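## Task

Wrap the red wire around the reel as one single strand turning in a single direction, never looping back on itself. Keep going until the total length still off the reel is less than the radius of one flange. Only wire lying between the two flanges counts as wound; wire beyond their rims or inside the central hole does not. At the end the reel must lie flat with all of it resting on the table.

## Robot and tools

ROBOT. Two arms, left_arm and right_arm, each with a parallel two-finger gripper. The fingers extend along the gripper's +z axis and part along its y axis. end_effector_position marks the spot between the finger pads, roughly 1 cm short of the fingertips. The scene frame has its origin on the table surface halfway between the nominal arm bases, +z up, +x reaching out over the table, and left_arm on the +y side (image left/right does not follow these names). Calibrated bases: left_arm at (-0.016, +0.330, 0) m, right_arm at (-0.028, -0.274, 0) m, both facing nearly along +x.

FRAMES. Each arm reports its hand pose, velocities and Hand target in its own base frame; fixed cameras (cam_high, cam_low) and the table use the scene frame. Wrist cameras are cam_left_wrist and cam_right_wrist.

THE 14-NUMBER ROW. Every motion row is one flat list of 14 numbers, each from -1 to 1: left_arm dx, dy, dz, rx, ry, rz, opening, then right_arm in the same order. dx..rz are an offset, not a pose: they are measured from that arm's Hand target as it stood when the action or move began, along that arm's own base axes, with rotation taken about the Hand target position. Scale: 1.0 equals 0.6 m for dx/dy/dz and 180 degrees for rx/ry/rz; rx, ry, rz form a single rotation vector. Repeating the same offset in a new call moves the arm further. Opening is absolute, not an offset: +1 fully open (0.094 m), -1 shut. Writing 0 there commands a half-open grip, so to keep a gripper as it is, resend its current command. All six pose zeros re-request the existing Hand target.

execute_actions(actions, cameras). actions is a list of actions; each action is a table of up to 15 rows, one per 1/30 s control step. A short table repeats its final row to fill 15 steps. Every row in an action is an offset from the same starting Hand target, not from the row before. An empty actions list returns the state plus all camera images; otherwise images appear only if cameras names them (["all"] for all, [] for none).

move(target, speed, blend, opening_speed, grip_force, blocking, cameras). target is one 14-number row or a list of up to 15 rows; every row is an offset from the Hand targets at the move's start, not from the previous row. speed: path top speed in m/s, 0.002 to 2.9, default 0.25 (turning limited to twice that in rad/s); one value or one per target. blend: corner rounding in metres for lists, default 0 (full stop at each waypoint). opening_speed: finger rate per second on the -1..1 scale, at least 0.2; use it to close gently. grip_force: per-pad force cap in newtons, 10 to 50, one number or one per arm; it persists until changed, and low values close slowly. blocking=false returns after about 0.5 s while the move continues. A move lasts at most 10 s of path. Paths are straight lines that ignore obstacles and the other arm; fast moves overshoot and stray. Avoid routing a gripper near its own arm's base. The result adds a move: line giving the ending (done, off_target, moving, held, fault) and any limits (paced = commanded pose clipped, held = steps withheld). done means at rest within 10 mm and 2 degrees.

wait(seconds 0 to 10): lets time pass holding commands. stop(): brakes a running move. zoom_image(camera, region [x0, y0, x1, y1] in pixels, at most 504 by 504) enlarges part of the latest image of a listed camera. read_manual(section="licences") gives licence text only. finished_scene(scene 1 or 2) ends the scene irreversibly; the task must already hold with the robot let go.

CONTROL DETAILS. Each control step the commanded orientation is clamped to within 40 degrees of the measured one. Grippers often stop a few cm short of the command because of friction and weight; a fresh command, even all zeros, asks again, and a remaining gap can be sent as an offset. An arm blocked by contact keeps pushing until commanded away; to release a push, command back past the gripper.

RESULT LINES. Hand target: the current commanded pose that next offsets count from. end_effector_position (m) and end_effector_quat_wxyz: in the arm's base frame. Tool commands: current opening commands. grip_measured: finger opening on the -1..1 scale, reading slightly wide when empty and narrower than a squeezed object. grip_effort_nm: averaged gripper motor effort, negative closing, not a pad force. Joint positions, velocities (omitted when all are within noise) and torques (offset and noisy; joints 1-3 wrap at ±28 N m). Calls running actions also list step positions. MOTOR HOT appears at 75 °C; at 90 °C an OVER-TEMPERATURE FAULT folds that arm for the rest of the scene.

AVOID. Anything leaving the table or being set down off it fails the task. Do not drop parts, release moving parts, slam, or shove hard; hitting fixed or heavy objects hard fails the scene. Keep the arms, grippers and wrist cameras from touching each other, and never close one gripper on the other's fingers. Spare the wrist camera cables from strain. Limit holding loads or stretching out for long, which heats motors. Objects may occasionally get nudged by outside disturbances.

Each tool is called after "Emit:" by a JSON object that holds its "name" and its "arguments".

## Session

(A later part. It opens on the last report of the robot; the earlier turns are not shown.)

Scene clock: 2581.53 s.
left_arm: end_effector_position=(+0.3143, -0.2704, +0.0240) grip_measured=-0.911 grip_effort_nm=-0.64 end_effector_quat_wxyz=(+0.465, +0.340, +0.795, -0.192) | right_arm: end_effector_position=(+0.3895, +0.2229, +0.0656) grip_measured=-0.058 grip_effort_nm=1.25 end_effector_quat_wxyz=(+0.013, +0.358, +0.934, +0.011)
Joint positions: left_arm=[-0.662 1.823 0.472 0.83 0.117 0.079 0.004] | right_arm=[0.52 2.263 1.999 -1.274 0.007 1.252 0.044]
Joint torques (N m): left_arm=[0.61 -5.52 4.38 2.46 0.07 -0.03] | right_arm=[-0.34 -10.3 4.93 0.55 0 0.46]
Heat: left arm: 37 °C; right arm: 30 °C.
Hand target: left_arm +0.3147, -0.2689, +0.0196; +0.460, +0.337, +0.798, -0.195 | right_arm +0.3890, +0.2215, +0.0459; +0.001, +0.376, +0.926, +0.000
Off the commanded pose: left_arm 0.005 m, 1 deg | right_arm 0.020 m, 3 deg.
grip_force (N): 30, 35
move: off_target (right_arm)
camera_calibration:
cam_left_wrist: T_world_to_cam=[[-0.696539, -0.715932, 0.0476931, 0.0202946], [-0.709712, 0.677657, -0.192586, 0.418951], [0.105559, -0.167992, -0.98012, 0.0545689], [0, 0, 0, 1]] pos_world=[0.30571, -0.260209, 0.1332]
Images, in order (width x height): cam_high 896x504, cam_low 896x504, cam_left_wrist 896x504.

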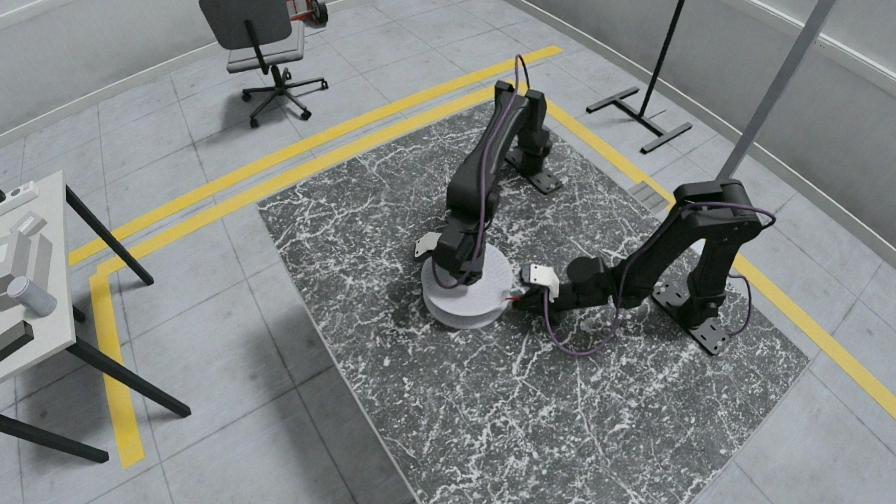

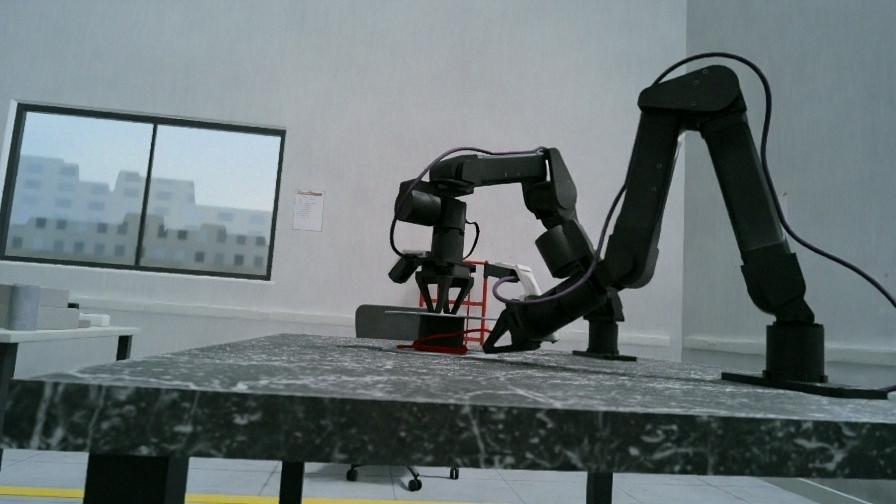

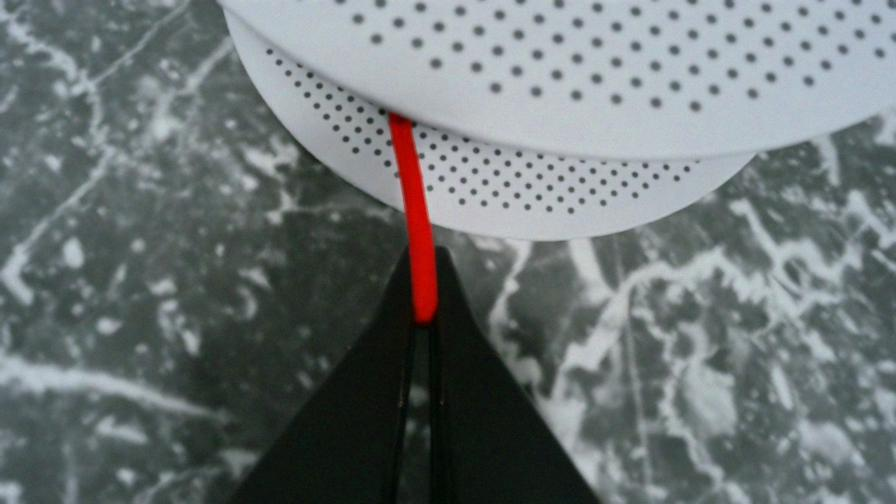

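Emit:
{"name": "move", "arguments": {"target": [[0.0305,-0.02,0.0,0,0,0,-1.0,0,0,0,0,0,-0.2,0.0]], "speed": [0.1], "cameras": ["cam_left_wrist","cam_high","cam_low"]}}

Emit:
{"name": "zoom_image", "arguments": {"camera": "cam_high", "region": [400, 220, 580, 350]}}

Emit:
{"name": "zoom_image", "arguments": {"camera": "cam_low", "region": [380, 250, 600, 390]}}

Scene clock: 2603.03 s.
left_arm: end_effector_position=(+0.3272, -0.2796, +0.0213) grip_measured=-0.911 grip_effort_nm=-0.64 end_effector_quat_wxyz=(+0.463, +0.340, +0.795, -0.193) | right_arm: end_effector_position=(+0.3891, +0.2237, +0.0656) grip_measured=-0.058 grip_effort_nm=1.25 end_effector_quat_wxyz=(+0.007, +0.628, +0.778, +0.015)
Joint positions: left_arm=[-0.658 1.875 0.537 0.815 0.122 0.079 0.004] | right_arm=[0.52 2.263 1.999 -1.274 0.002 1.879 0.044]
Joint torques (N m): left_arm=[0.77 -5.89 6.76 2.22 0.07 0] | right_arm=[-0.4 -10.1 5.15 0.52 0 0.48]
Heat: left arm: 38 °C; right arm: 30 °C.
Hand target: left_arm +0.3331, -0.2808, +0.0197; +0.460, +0.337, +0.798, -0.195 | right_arm +0.3890, +0.2215, +0.0459; +0.001, +0.644, +0.765, -0.001
Off the commanded pose: left_arm 0.006 m, 1 deg | right_arm 0.020 m, 3 deg.
grip_force (N): 30, 35
move: off_target (right_arm)
camera_calibration:
cam_left_wrist: T_world_to_cam=[[-0.696951, -0.715336, 0.050541, 0.0230131], [-0.709777, 0.67804, -0.190995, 0.433877], [0.102357, -0.168987, -0.980289, 0.0497728], [0, 0, 0, 1]] pos_world=[0.3189, -0.269313, 0.130497]
Images, in order (width x height): cam_high 896x504, cam_low 896x504, cam_left_wrist 896x504.

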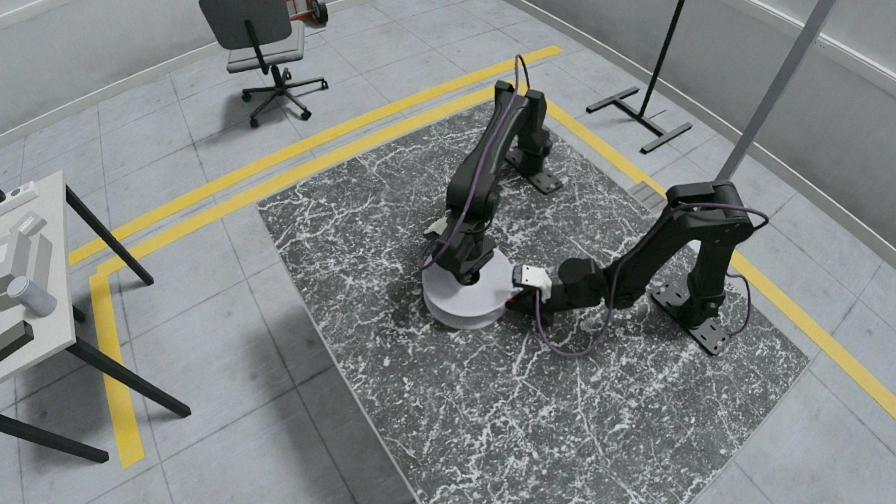

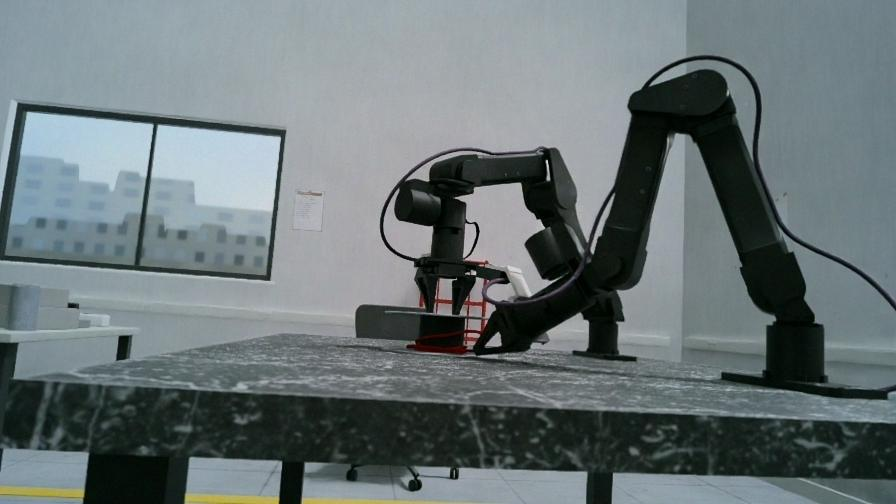

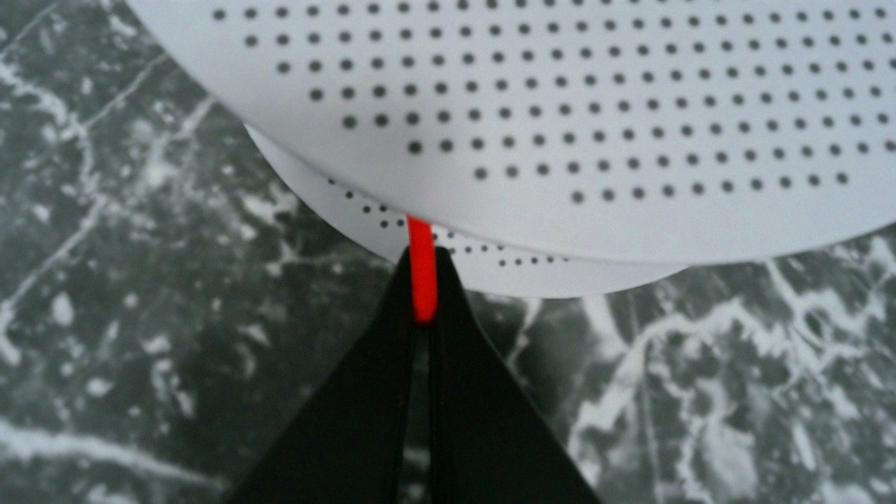

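Scaled by 2.800 from the camera's 896x504 image, which has a finer 1280x720 frame.

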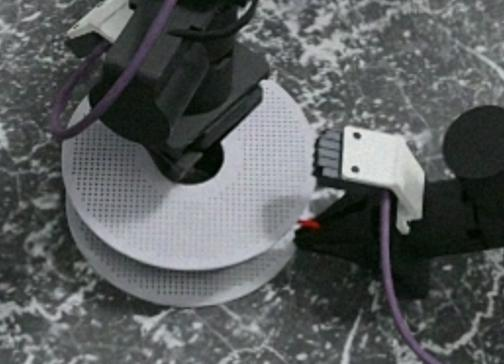

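Scaled by 2.291 from the camera's 896x504 image, which has a finer 1280x720 frame.

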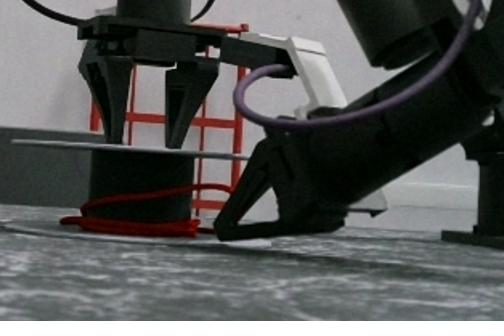

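Emit:
{"name": "move", "arguments": {"target": [[0,0,0,0,0,0,-1.0,0,0,0,0,0,0,-0.9],[0,0,0,0,0,0,-1.0,0,0.002,0.085,0,0,0,-0.9],[0,0,0,0,0,0,-1.0,0,0.002,0.085,0,0,0.32,-0.9],[0,0,0,0,0,0,-1.0,0,0.002,0.085,0,0,0.62,-0.9],[0,0,0,0,0,0,-1.0,0.001,0,-0.005,0,0,0.62,-0.9],[0,0,0,0,0,0,-1.0,0.001,0,-0.005,0,0,0.62,0.0]], "speed": [0.2,0.15,0.5,0.5,0.15,0.15], "blend": [0,0.01,0.02,0.01,0,0], "grip_force": [30,35], "cameras": ["cam_right_wrist"]}}

Emit:
{"name": "move", "arguments": {"target": [[0,0,0,0,0,0,-1.0,0,0,0,0,0,-0.15,0.0]], "speed": [0.15], "cameras": ["cam_left_wrist","cam_high","cam_low"]}}

Emit:
{"name": "zoom_image", "arguments": {"camera": "cam_low", "region": [380, 250, 600, 390]}}

Scene clock: 2623.50 s.
left_arm: end_effector_position=(+0.3271, -0.2795, +0.0212) grip_measured=-0.911 grip_effort_nm=-0.64 end_effector_quat_wxyz=(+0.463, +0.340, +0.795, -0.193) | right_arm: end_effector_position=(+0.3891, +0.2244, +0.0670) grip_measured=-0.036 grip_effort_nm=1.25 end_effector_quat_wxyz=(+0.019, -0.270, +0.963, +0.005)
Joint positions: left_arm=[-0.658 1.875 0.537 0.815 0.122 0.079 0.004] | right_arm=[0.52 2.258 1.996 -1.271 -0.001 -0.026 0.045]
Joint torques (N m): left_arm=[0.8 -5.9 6.74 2.23 0.07 -0.01] | right_arm=[-0.53 -9.73 4.22 0.67 0 -0.04]
Heat: left arm: 40 °C; right arm: 30 °C.
Hand target: left_arm +0.3331, -0.2808, +0.0197; +0.460, +0.337, +0.798, -0.195 | right_arm +0.3897, +0.2215, +0.0430; +0.001, -0.270, +0.963, +0.000
Off the commanded pose: left_arm 0.006 m, 1 deg | right_arm 0.024 m, 2 deg.
grip_force (N): 30, 35
move: off_target (right_arm); target 6's new opening was sent with right_arm's hand 0.011 m and 1 deg from that target
camera_calibration:
cam_right_wrist: T_world_to_cam=[[0.580191, -0.814471, 0.00388986, -0.0470813], [-0.567035, -0.400492, 0.719776, 0.269766], [-0.584679, -0.419814, -0.694195, 0.480931], [0, 0, 0, 1]] pos_world=[0.461473, 0.271594, 0.139872]
Images, in order (width x height): cam_right_wrist 896x504.

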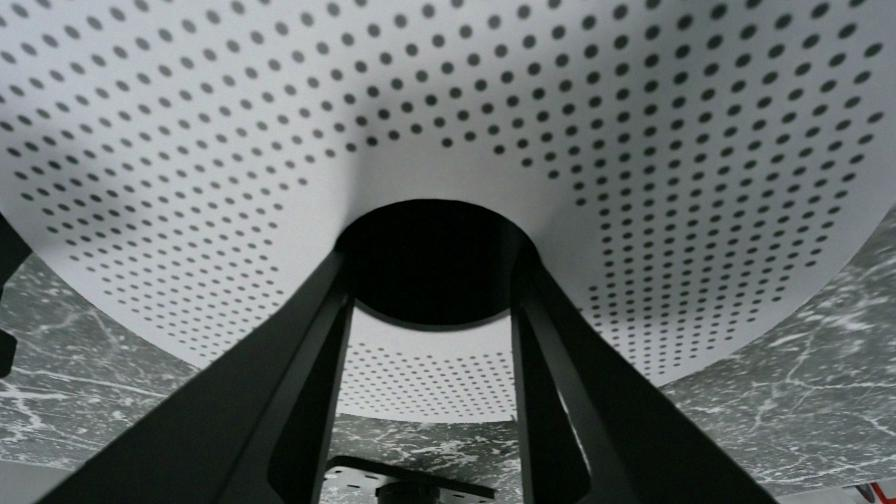

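Scene clock: 2625.77 s.
left_arm: end_effector_position=(+0.3271, -0.2795, +0.0212) grip_measured=-0.911 grip_effort_nm=-0.64 end_effector_quat_wxyz=(+0.463, +0.340, +0.795, -0.193) | right_arm: end_effector_position=(+0.3896, +0.2237, +0.0670) grip_measured=-0.036 grip_effort_nm=1.25 end_effector_quat_wxyz=(+0.018, -0.059, +0.998, +0.007)
Joint positions: left_arm=[-0.658 1.875 0.537 0.815 0.122 0.079 0.004] | right_arm=[0.52 2.258 1.996 -1.27 0.003 0.402 0.045]
Joint torques (N m): left_arm=[0.81 -5.93 6.71 2.23 0.08 0] | right_arm=[-0.42 -9.57 4.49 0.65 -0.02 0.48]
Heat: left arm: 40 °C; right arm: 30 °C.
Hand target: left_arm +0.3331, -0.2808, +0.0197; +0.460, +0.337, +0.798, -0.195 | right_arm +0.3897, +0.2215, +0.0430; +0.001, -0.038, +0.999, +0.000
Off the commanded pose: left_arm 0.006 m, 1 deg | right_arm 0.024 m, 3 deg.
grip_force (N): 30, 35
move: off_target (right_arm)
camera_calibration:
cam_left_wrist: T_world_to_cam=[[-0.696935, -0.715342, 0.0506676, 0.0229949], [-0.709879, 0.678136, -0.190272, 0.433819], [0.10175, -0.168575, -0.980423, 0.0499968], [0, 0, 0, 1]] pos_world=[0.318898, -0.269311, 0.130396]
Images, in order (width x height): cam_high 896x504, cam_low 896x504, cam_left_wrist 896x504.

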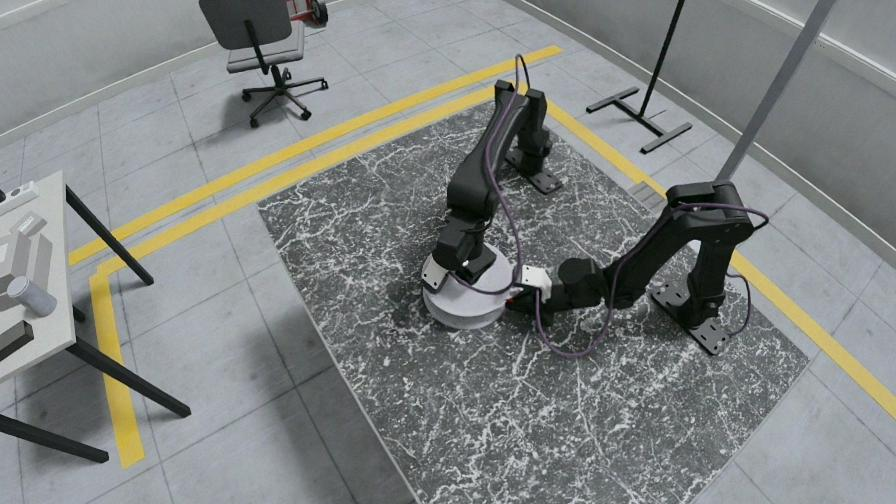

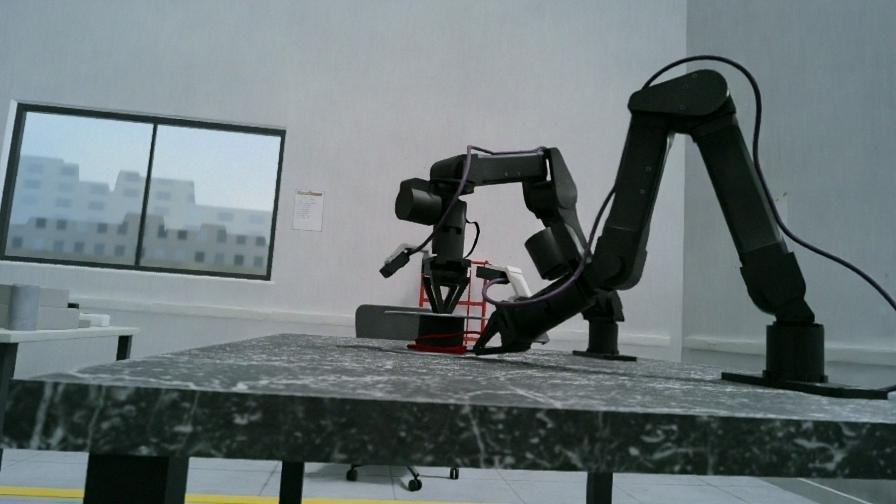

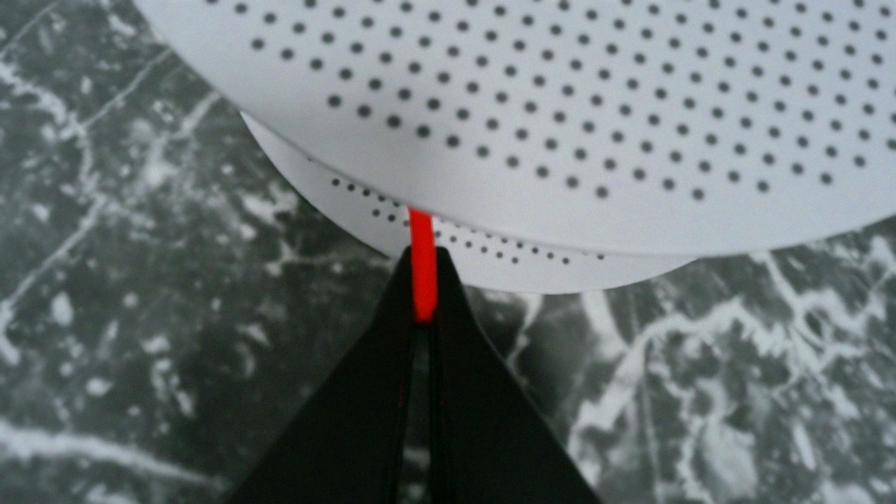

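Scaled by 2.291 from the camera's 896x504 image, which has a finer 1280x720 frame.

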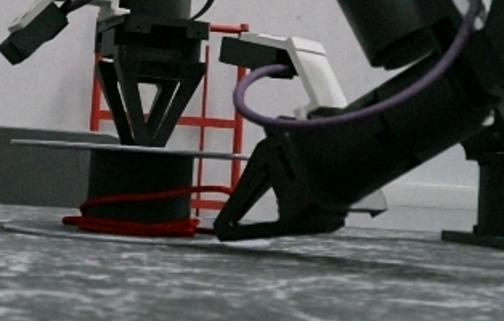

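Emit:
{"name": "move", "arguments": {"target": [[0,0,0,0,0,0,-1.0,0,0,0,0,0,0,-0.9],[0,0,0,0,0,0,-1.0,0,0.0,0.1,0,0,0,-0.9],[0,0,0,0,0,0,-1.0,-0.2,-0.2,0.28,0,0,0.1,-0.9],[0.018,-0.022,0.002,0,0,0,-1.0,-0.2,-0.2,0.28,0,0,0.1,-0.9]], "speed": [0.2,0.15,0.3,0.06], "blend": [0,0.02,0.02,0], "grip_force": [30,50], "cameras": ["cam_left_wrist","cam_high","cam_low"]}}

Emit:
{"name": "zoom_image", "arguments": {"camera": "cam_low", "region": [380, 270, 580, 390]}}

Emit:
{"name": "zoom_image", "arguments": {"camera": "cam_high", "region": [400, 220, 580, 350]}}

Scene clock: 2642.30 s.
left_arm: end_effector_position=(+0.3403, -0.2898, +0.0229) grip_measured=-0.911 grip_effort_nm=-0.63 end_effector_quat_wxyz=(+0.463, +0.339, +0.796, -0.194) | right_arm: end_effector_position=(+0.2736, +0.1032, +0.2137) grip_measured=-0.898 grip_effort_nm=-0.14 end_effector_quat_wxyz=(+0.048, -0.189, +0.981, +0.007)
Joint positions: left_arm=[-0.658 1.909 0.607 0.779 0.122 0.076 0.004] | right_arm=[0.358 1.606 1.692 -1.559 0.002 -0.023 0.005]
Joint torques (N m): left_arm=[-0.32 -6.27 6.9 2.26 -0.03 -0.04] | right_arm=[-0.25 -7.15 4.49 0.46 -0.03 -0.13]
Heat: left arm: 40 °C; right arm: 30 °C.
Hand target: left_arm +0.3439, -0.2940, +0.0208; +0.460, +0.337, +0.798, -0.195 | right_arm +0.2696, +0.1015, +0.2110; +0.001, -0.194, +0.981, +0.000
Off the commanded pose: left_arm 0.006 m, 0 deg | right_arm 0.005 m, 5 deg.
joint sent to its limit (right arm) — joint 4 (wrist pitch), lower limit. The joint targets are off in orientation, not in position.
grip_force (N): 30, 50
move: off_target (right_arm); blend cut to 0.0085 m at target 3
camera_calibration:
cam_left_wrist: T_world_to_cam=[[-0.695665, -0.716369, 0.0535334, 0.0239978], [-0.711296, 0.676474, -0.190896, 0.450525], [0.100538, -0.170878, -0.980149, 0.0483346], [0, 0, 0, 1]] pos_world=[0.332292, -0.279318, 0.132094]
Images, in order (width x height): cam_high 896x504, cam_low 896x504, cam_left_wrist 896x504.

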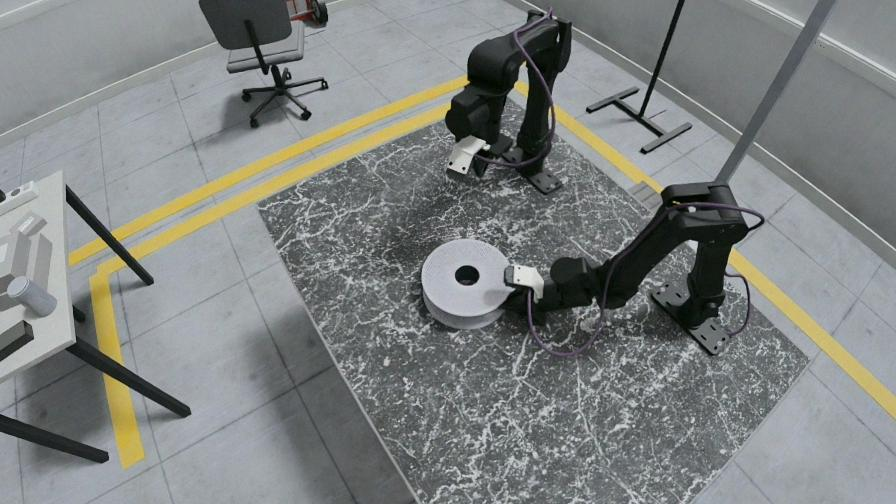

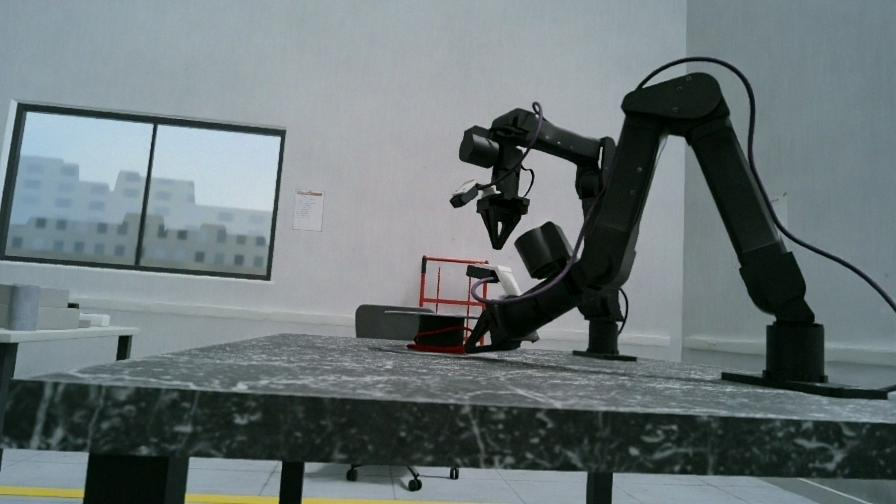

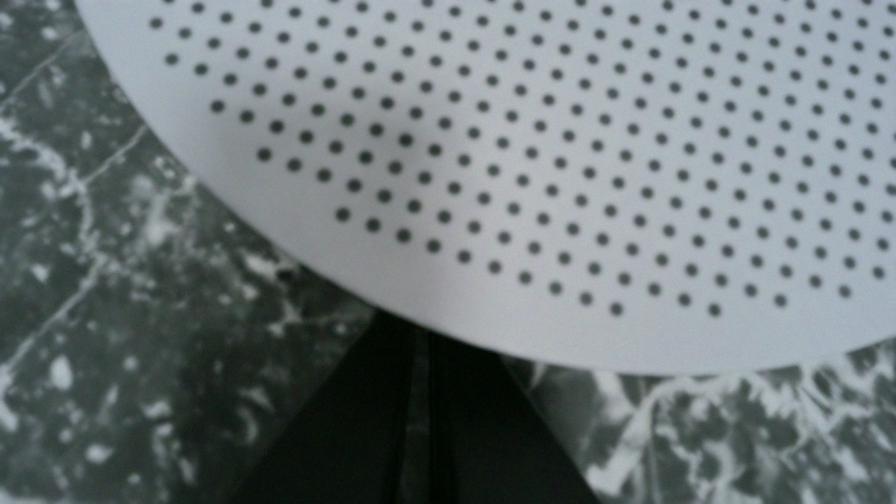

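Scaled by 2.520 from the camera's 896x504 image, which has a finer 1280x720 frame.

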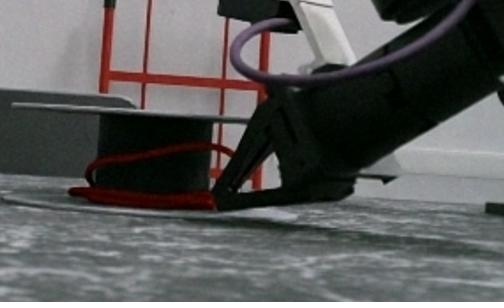

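Scaled by 2.800 from the camera's 896x504 image, which has a finer 1280x720 frame.

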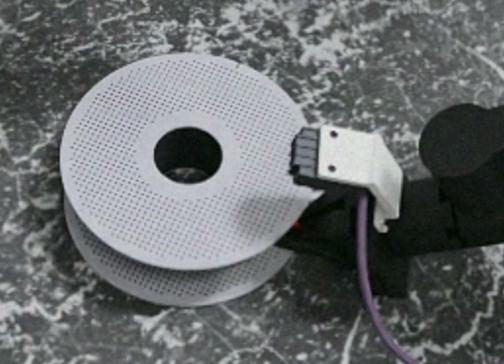

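Emit:
{"name": "move", "arguments": {"target": [[0,0,0,0,0,0,-0.6,0,0,0,0,0,0,-0.9],[-0.0695,0.072,0.005,0,0,0,-0.6,0,0,0,0,0,0,-0.9],[-0.12,0.12,0.12,0,0,0,-0.6,0,0,0,0,0,0,-0.9]], "speed": [0.1,0.1,0.2], "blend": [0,0.01,0], "opening_speed": 0.3, "cameras": ["cam_left_wrist","cam_high","cam_low"]}}

Emit:
{"name": "zoom_image", "arguments": {"camera": "cam_low", "region": [380, 290, 540, 380]}}

Emit:
{"name": "zoom_image", "arguments": {"camera": "cam_high", "region": [400, 220, 540, 350]}}

Scene clock: 2651.50 s.
left_arm: end_effector_position=(+0.2710, -0.2228, +0.0913) grip_measured=-0.602 grip_effort_nm=0.15 end_effector_quat_wxyz=(+0.461, +0.335, +0.798, -0.195) | right_arm: end_effector_position=(+0.2736, +0.1032, +0.2137) grip_measured=-0.898 grip_effort_nm=-0.14 end_effector_quat_wxyz=(+0.048, -0.189, +0.981, +0.007)
Joint positions: left_arm=[-0.606 1.238 0.355 0.351 0.165 0.093 0.019] | right_arm=[0.358 1.606 1.692 -1.559 0.002 -0.023 0.005]
Joint torques (N m): left_arm=[0.64 -3.63 7.16 2.23 0.09 0.1] | right_arm=[-0.28 -7.25 4.44 0.38 0.02 -0.12]
Heat: left arm: 40 °C; right arm: 29 °C.
Hand target: left_arm +0.2718, -0.2220, +0.0927; +0.460, +0.338, +0.798, -0.195 | right_arm +0.2696, +0.1015, +0.2110; +0.001, -0.194, +0.981, +0.000
Off the commanded pose: left_arm 0.002 m, 0 deg | right_arm 0.005 m, 5 deg.
joint sent to its limit (right arm) — joint 4 (wrist pitch), lower limit. The joint targets are off in orientation, not in position.
grip_force (N): 30, 50
move: off_target (right_arm)
camera_calibration:
cam_left_wrist: T_world_to_cam=[[-0.690862, -0.720404, 0.0610602, 0.0172377], [-0.716943, 0.671741, -0.186431, 0.36904], [0.0932888, -0.172575, -0.980569, 0.135367], [0, 0, 0, 1]] pos_world=[0.263861, -0.21212, 0.200485]
Images, in order (width x height): cam_high 896x504, cam_low 896x504, cam_left_wrist 896x504.

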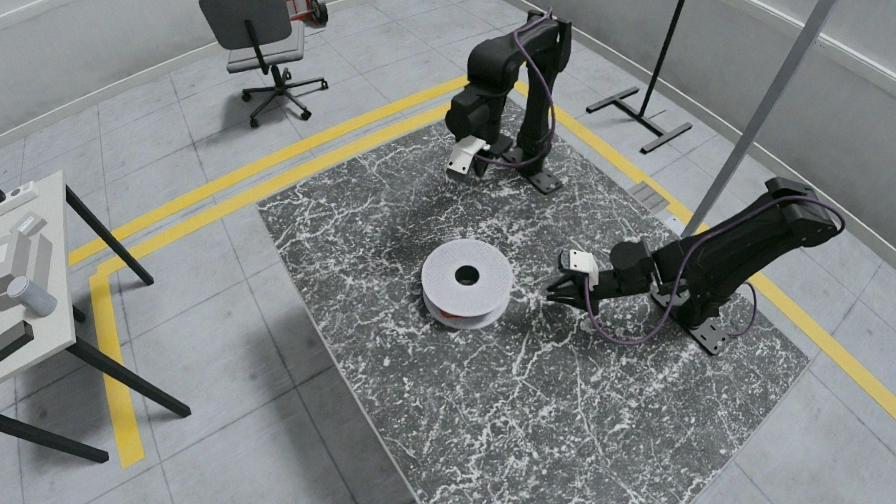

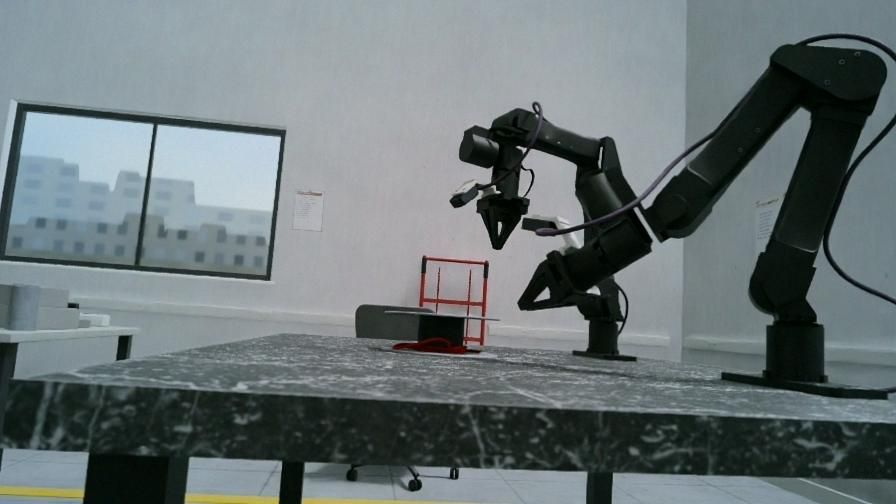

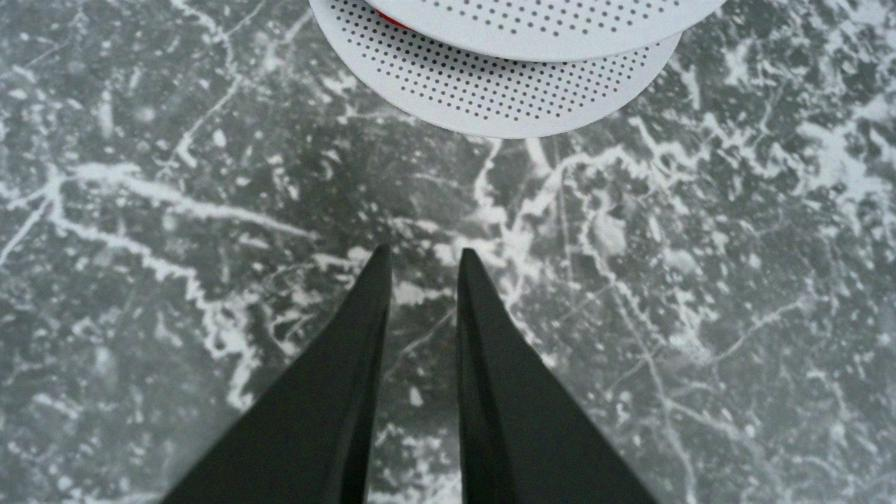

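Scaled by 3.150 from the camera's 896x504 image, which has a finer 1280x720 frame.

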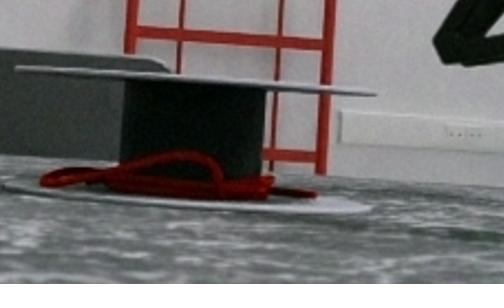

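Scaled by 3.600 from the camera's 896x504 image, which has a finer 1280x720 frame.

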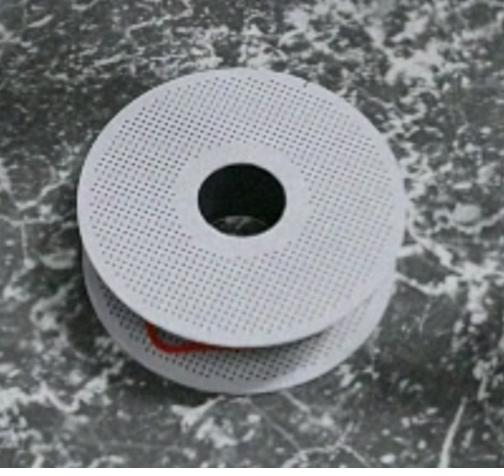

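Emit:
{"name": "move", "arguments": {"target": [[0,0.02,0.08,0,0,0,-0.6,0,0,0,0,0,0,-0.9],[0.2103,0.0067,0.03,-0.1033,0.385,0.6043,-0.6,0,0,0,0,0,0,-0.9]], "speed": [0.2,0.3], "blend": [0.02,0], "cameras": ["cam_left_wrist"]}}

Scene clock: 2687.47 s.
left_arm: end_effector_position=(+0.3966, -0.2196, +0.1141) grip_measured=-0.602 grip_effort_nm=0.14 end_effector_quat_wxyz=(+0.003, -0.609, +0.793, -0.008) | right_arm: end_effector_position=(+0.2736, +0.1032, +0.2137) grip_measured=-0.898 grip_effort_nm=-0.14 end_effector_quat_wxyz=(+0.048, -0.189, +0.981, +0.007)
Joint positions: left_arm=[-0.508 2.337 2.319 -1.535 0 -1.819 0.019] | right_arm=[0.358 1.606 1.692 -1.559 0.002 -0.023 0.005]
Joint torques (N m): left_arm=[0.36 -10.03 8.98 0.23 -0.07 -0.1] | right_arm=[-0.13 -7.3 4.66 0.4 0.01 -0.1]
Heat: left arm: 39 °C; right arm: 28 °C.
Hand target: left_arm +0.3980, -0.2179, +0.1108; +0.000, -0.616, +0.787, +0.000 | right_arm +0.2696, +0.1015, +0.2110; +0.001, -0.194, +0.981, +0.000
Off the commanded pose: left_arm 0.004 m, 1 deg | right_arm 0.005 m, 5 deg.
joint sent to its limit (right arm) — joint 4 (wrist pitch), lower limit. The joint targets are off in orientation, not in position.
grip_force (N): 30, 50
move: off_target (right_arm)
camera_calibration:
cam_left_wrist: T_world_to_cam=[[0.981142, -0.192344, 0.0190838, -0.437471], [-0.139055, -0.633824, 0.760875, -0.162803], [-0.134254, -0.74918, -0.648618, 0.0723436], [0, 0, 0, 1]] pos_world=[0.416294, -0.133135, 0.179145]
Images, in order (width x height): cam_left_wrist 896x504.

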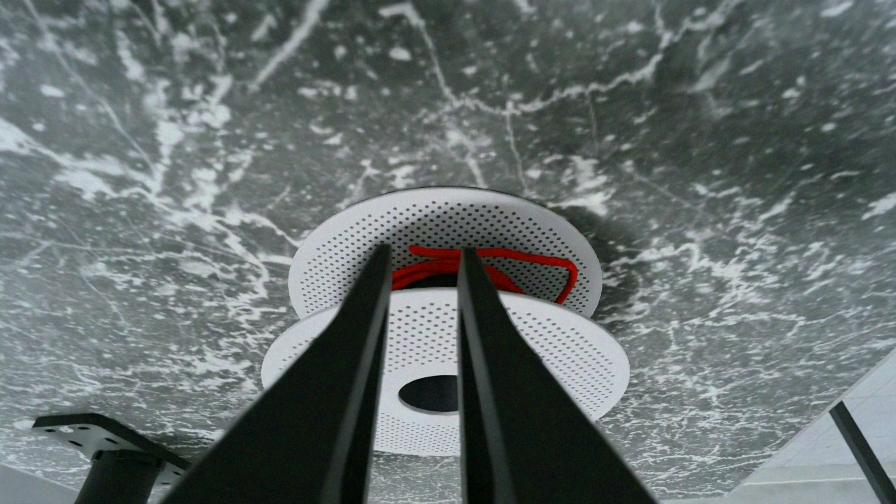

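Emit:
{"name": "zoom_image", "arguments": {"camera": "cam_left_wrist", "region": [270, 170, 640, 340]}}

Scaled by 1.362 from the camera's 896x504 image, which has a finer 1280x720 frame.

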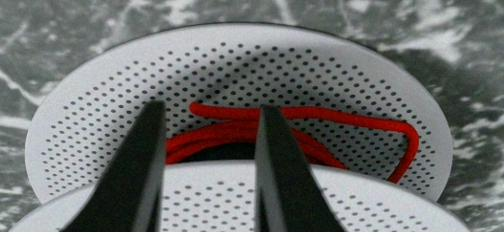

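Emit:
{"name": "move", "arguments": {"target": [[0,0,0,0,0,0,-0.6,0.2423,-0.0428,-0.168,0,0,-0.591,-0.9]], "speed": [0.3], "cameras": ["cam_right_wrist","cam_left_wrist"]}}

Emit:
{"name": "zoom_image", "arguments": {"camera": "cam_right_wrist", "region": [250, 150, 650, 380]}}

Scene clock: 2719.37 s.
left_arm: end_effector_position=(+0.3965, -0.2196, +0.1141) grip_measured=-0.602 grip_effort_nm=0.14 end_effector_quat_wxyz=(+0.003, -0.609, +0.793, -0.008) | right_arm: end_effector_position=(+0.4081, +0.0768, +0.1105) grip_measured=-0.898 grip_effort_nm=-0.14 end_effector_quat_wxyz=(-0.003, +0.664, +0.748, -0.002)
Joint positions: left_arm=[-0.508 2.337 2.319 -1.535 0 -1.819 0.019] | right_arm=[0.183 2.157 2.006 -1.427 -0.001 1.635 0.005]
Joint torques (N m): left_arm=[0.36 -10.02 9.05 0.25 -0.06 -0.09] | right_arm=[-0.4 -10.51 8.49 0.2 0.06 0.15]
Heat: left arm: 38 °C; right arm: 28 °C.
Hand target: left_arm +0.3981, -0.2179, +0.1108; +0.000, -0.616, +0.787, +0.000 | right_arm +0.4151, +0.0759, +0.1101; +0.001, +0.669, +0.743, -0.001
Off the commanded pose: left_arm 0.004 m, 1 deg | right_arm 0.007 m, 1 deg.
grip_force (N): 30, 50
move: done
camera_calibration:
cam_left_wrist: T_world_to_cam=[[0.981156, -0.192308, 0.0187055, -0.437305], [-0.138763, -0.633967, 0.760809, -0.162946], [-0.134451, -0.749068, -0.648706, 0.0724428], [0, 0, 0, 1]] pos_world=[0.416194, -0.133135, 0.179145]
cam_right_wrist: T_world_to_cam=[[-0.981573, -0.190902, 0.00842983, 0.410494], [-0.120735, 0.653774, 0.746996, -0.0760276], [-0.148115, 0.732213, -0.664775, 0.190412], [0, 0, 0, 1]] pos_world=[0.421954, -0.011353, 0.179913]
Images, in order (width x height): cam_left_wrist 896x504, cam_right_wrist 896x504.

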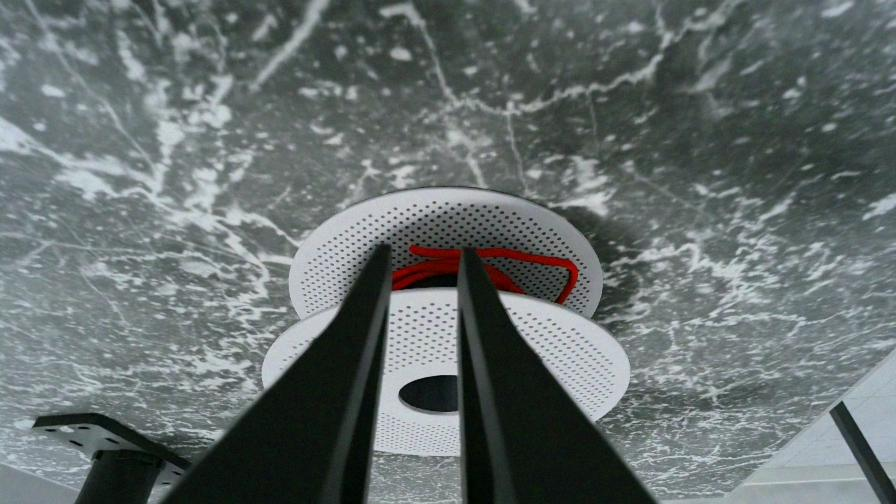

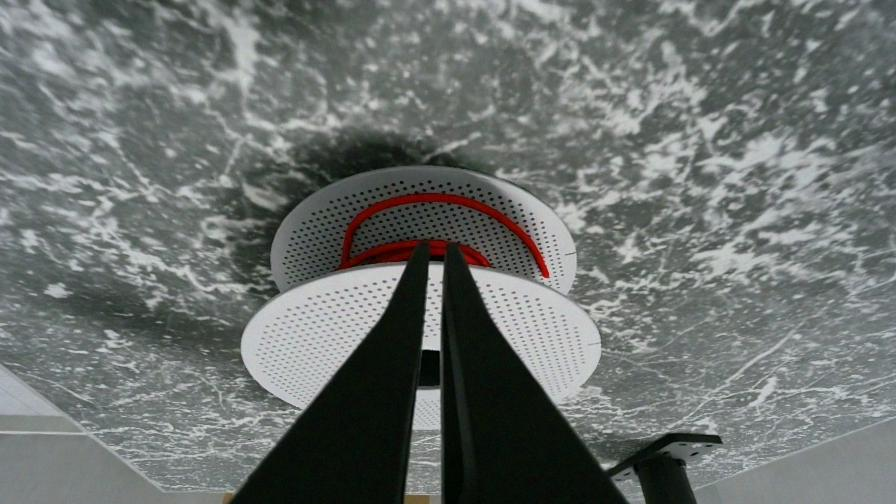

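Scaled by 1.260 from the camera's 896x504 image, which has a finer 1280x720 frame.

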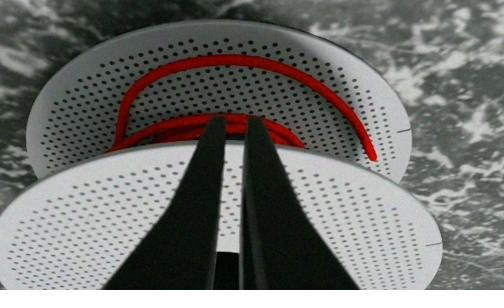

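Emit:
{"name": "finished_scene", "arguments": {"scene": 1}}

The scene is finished: the task was done.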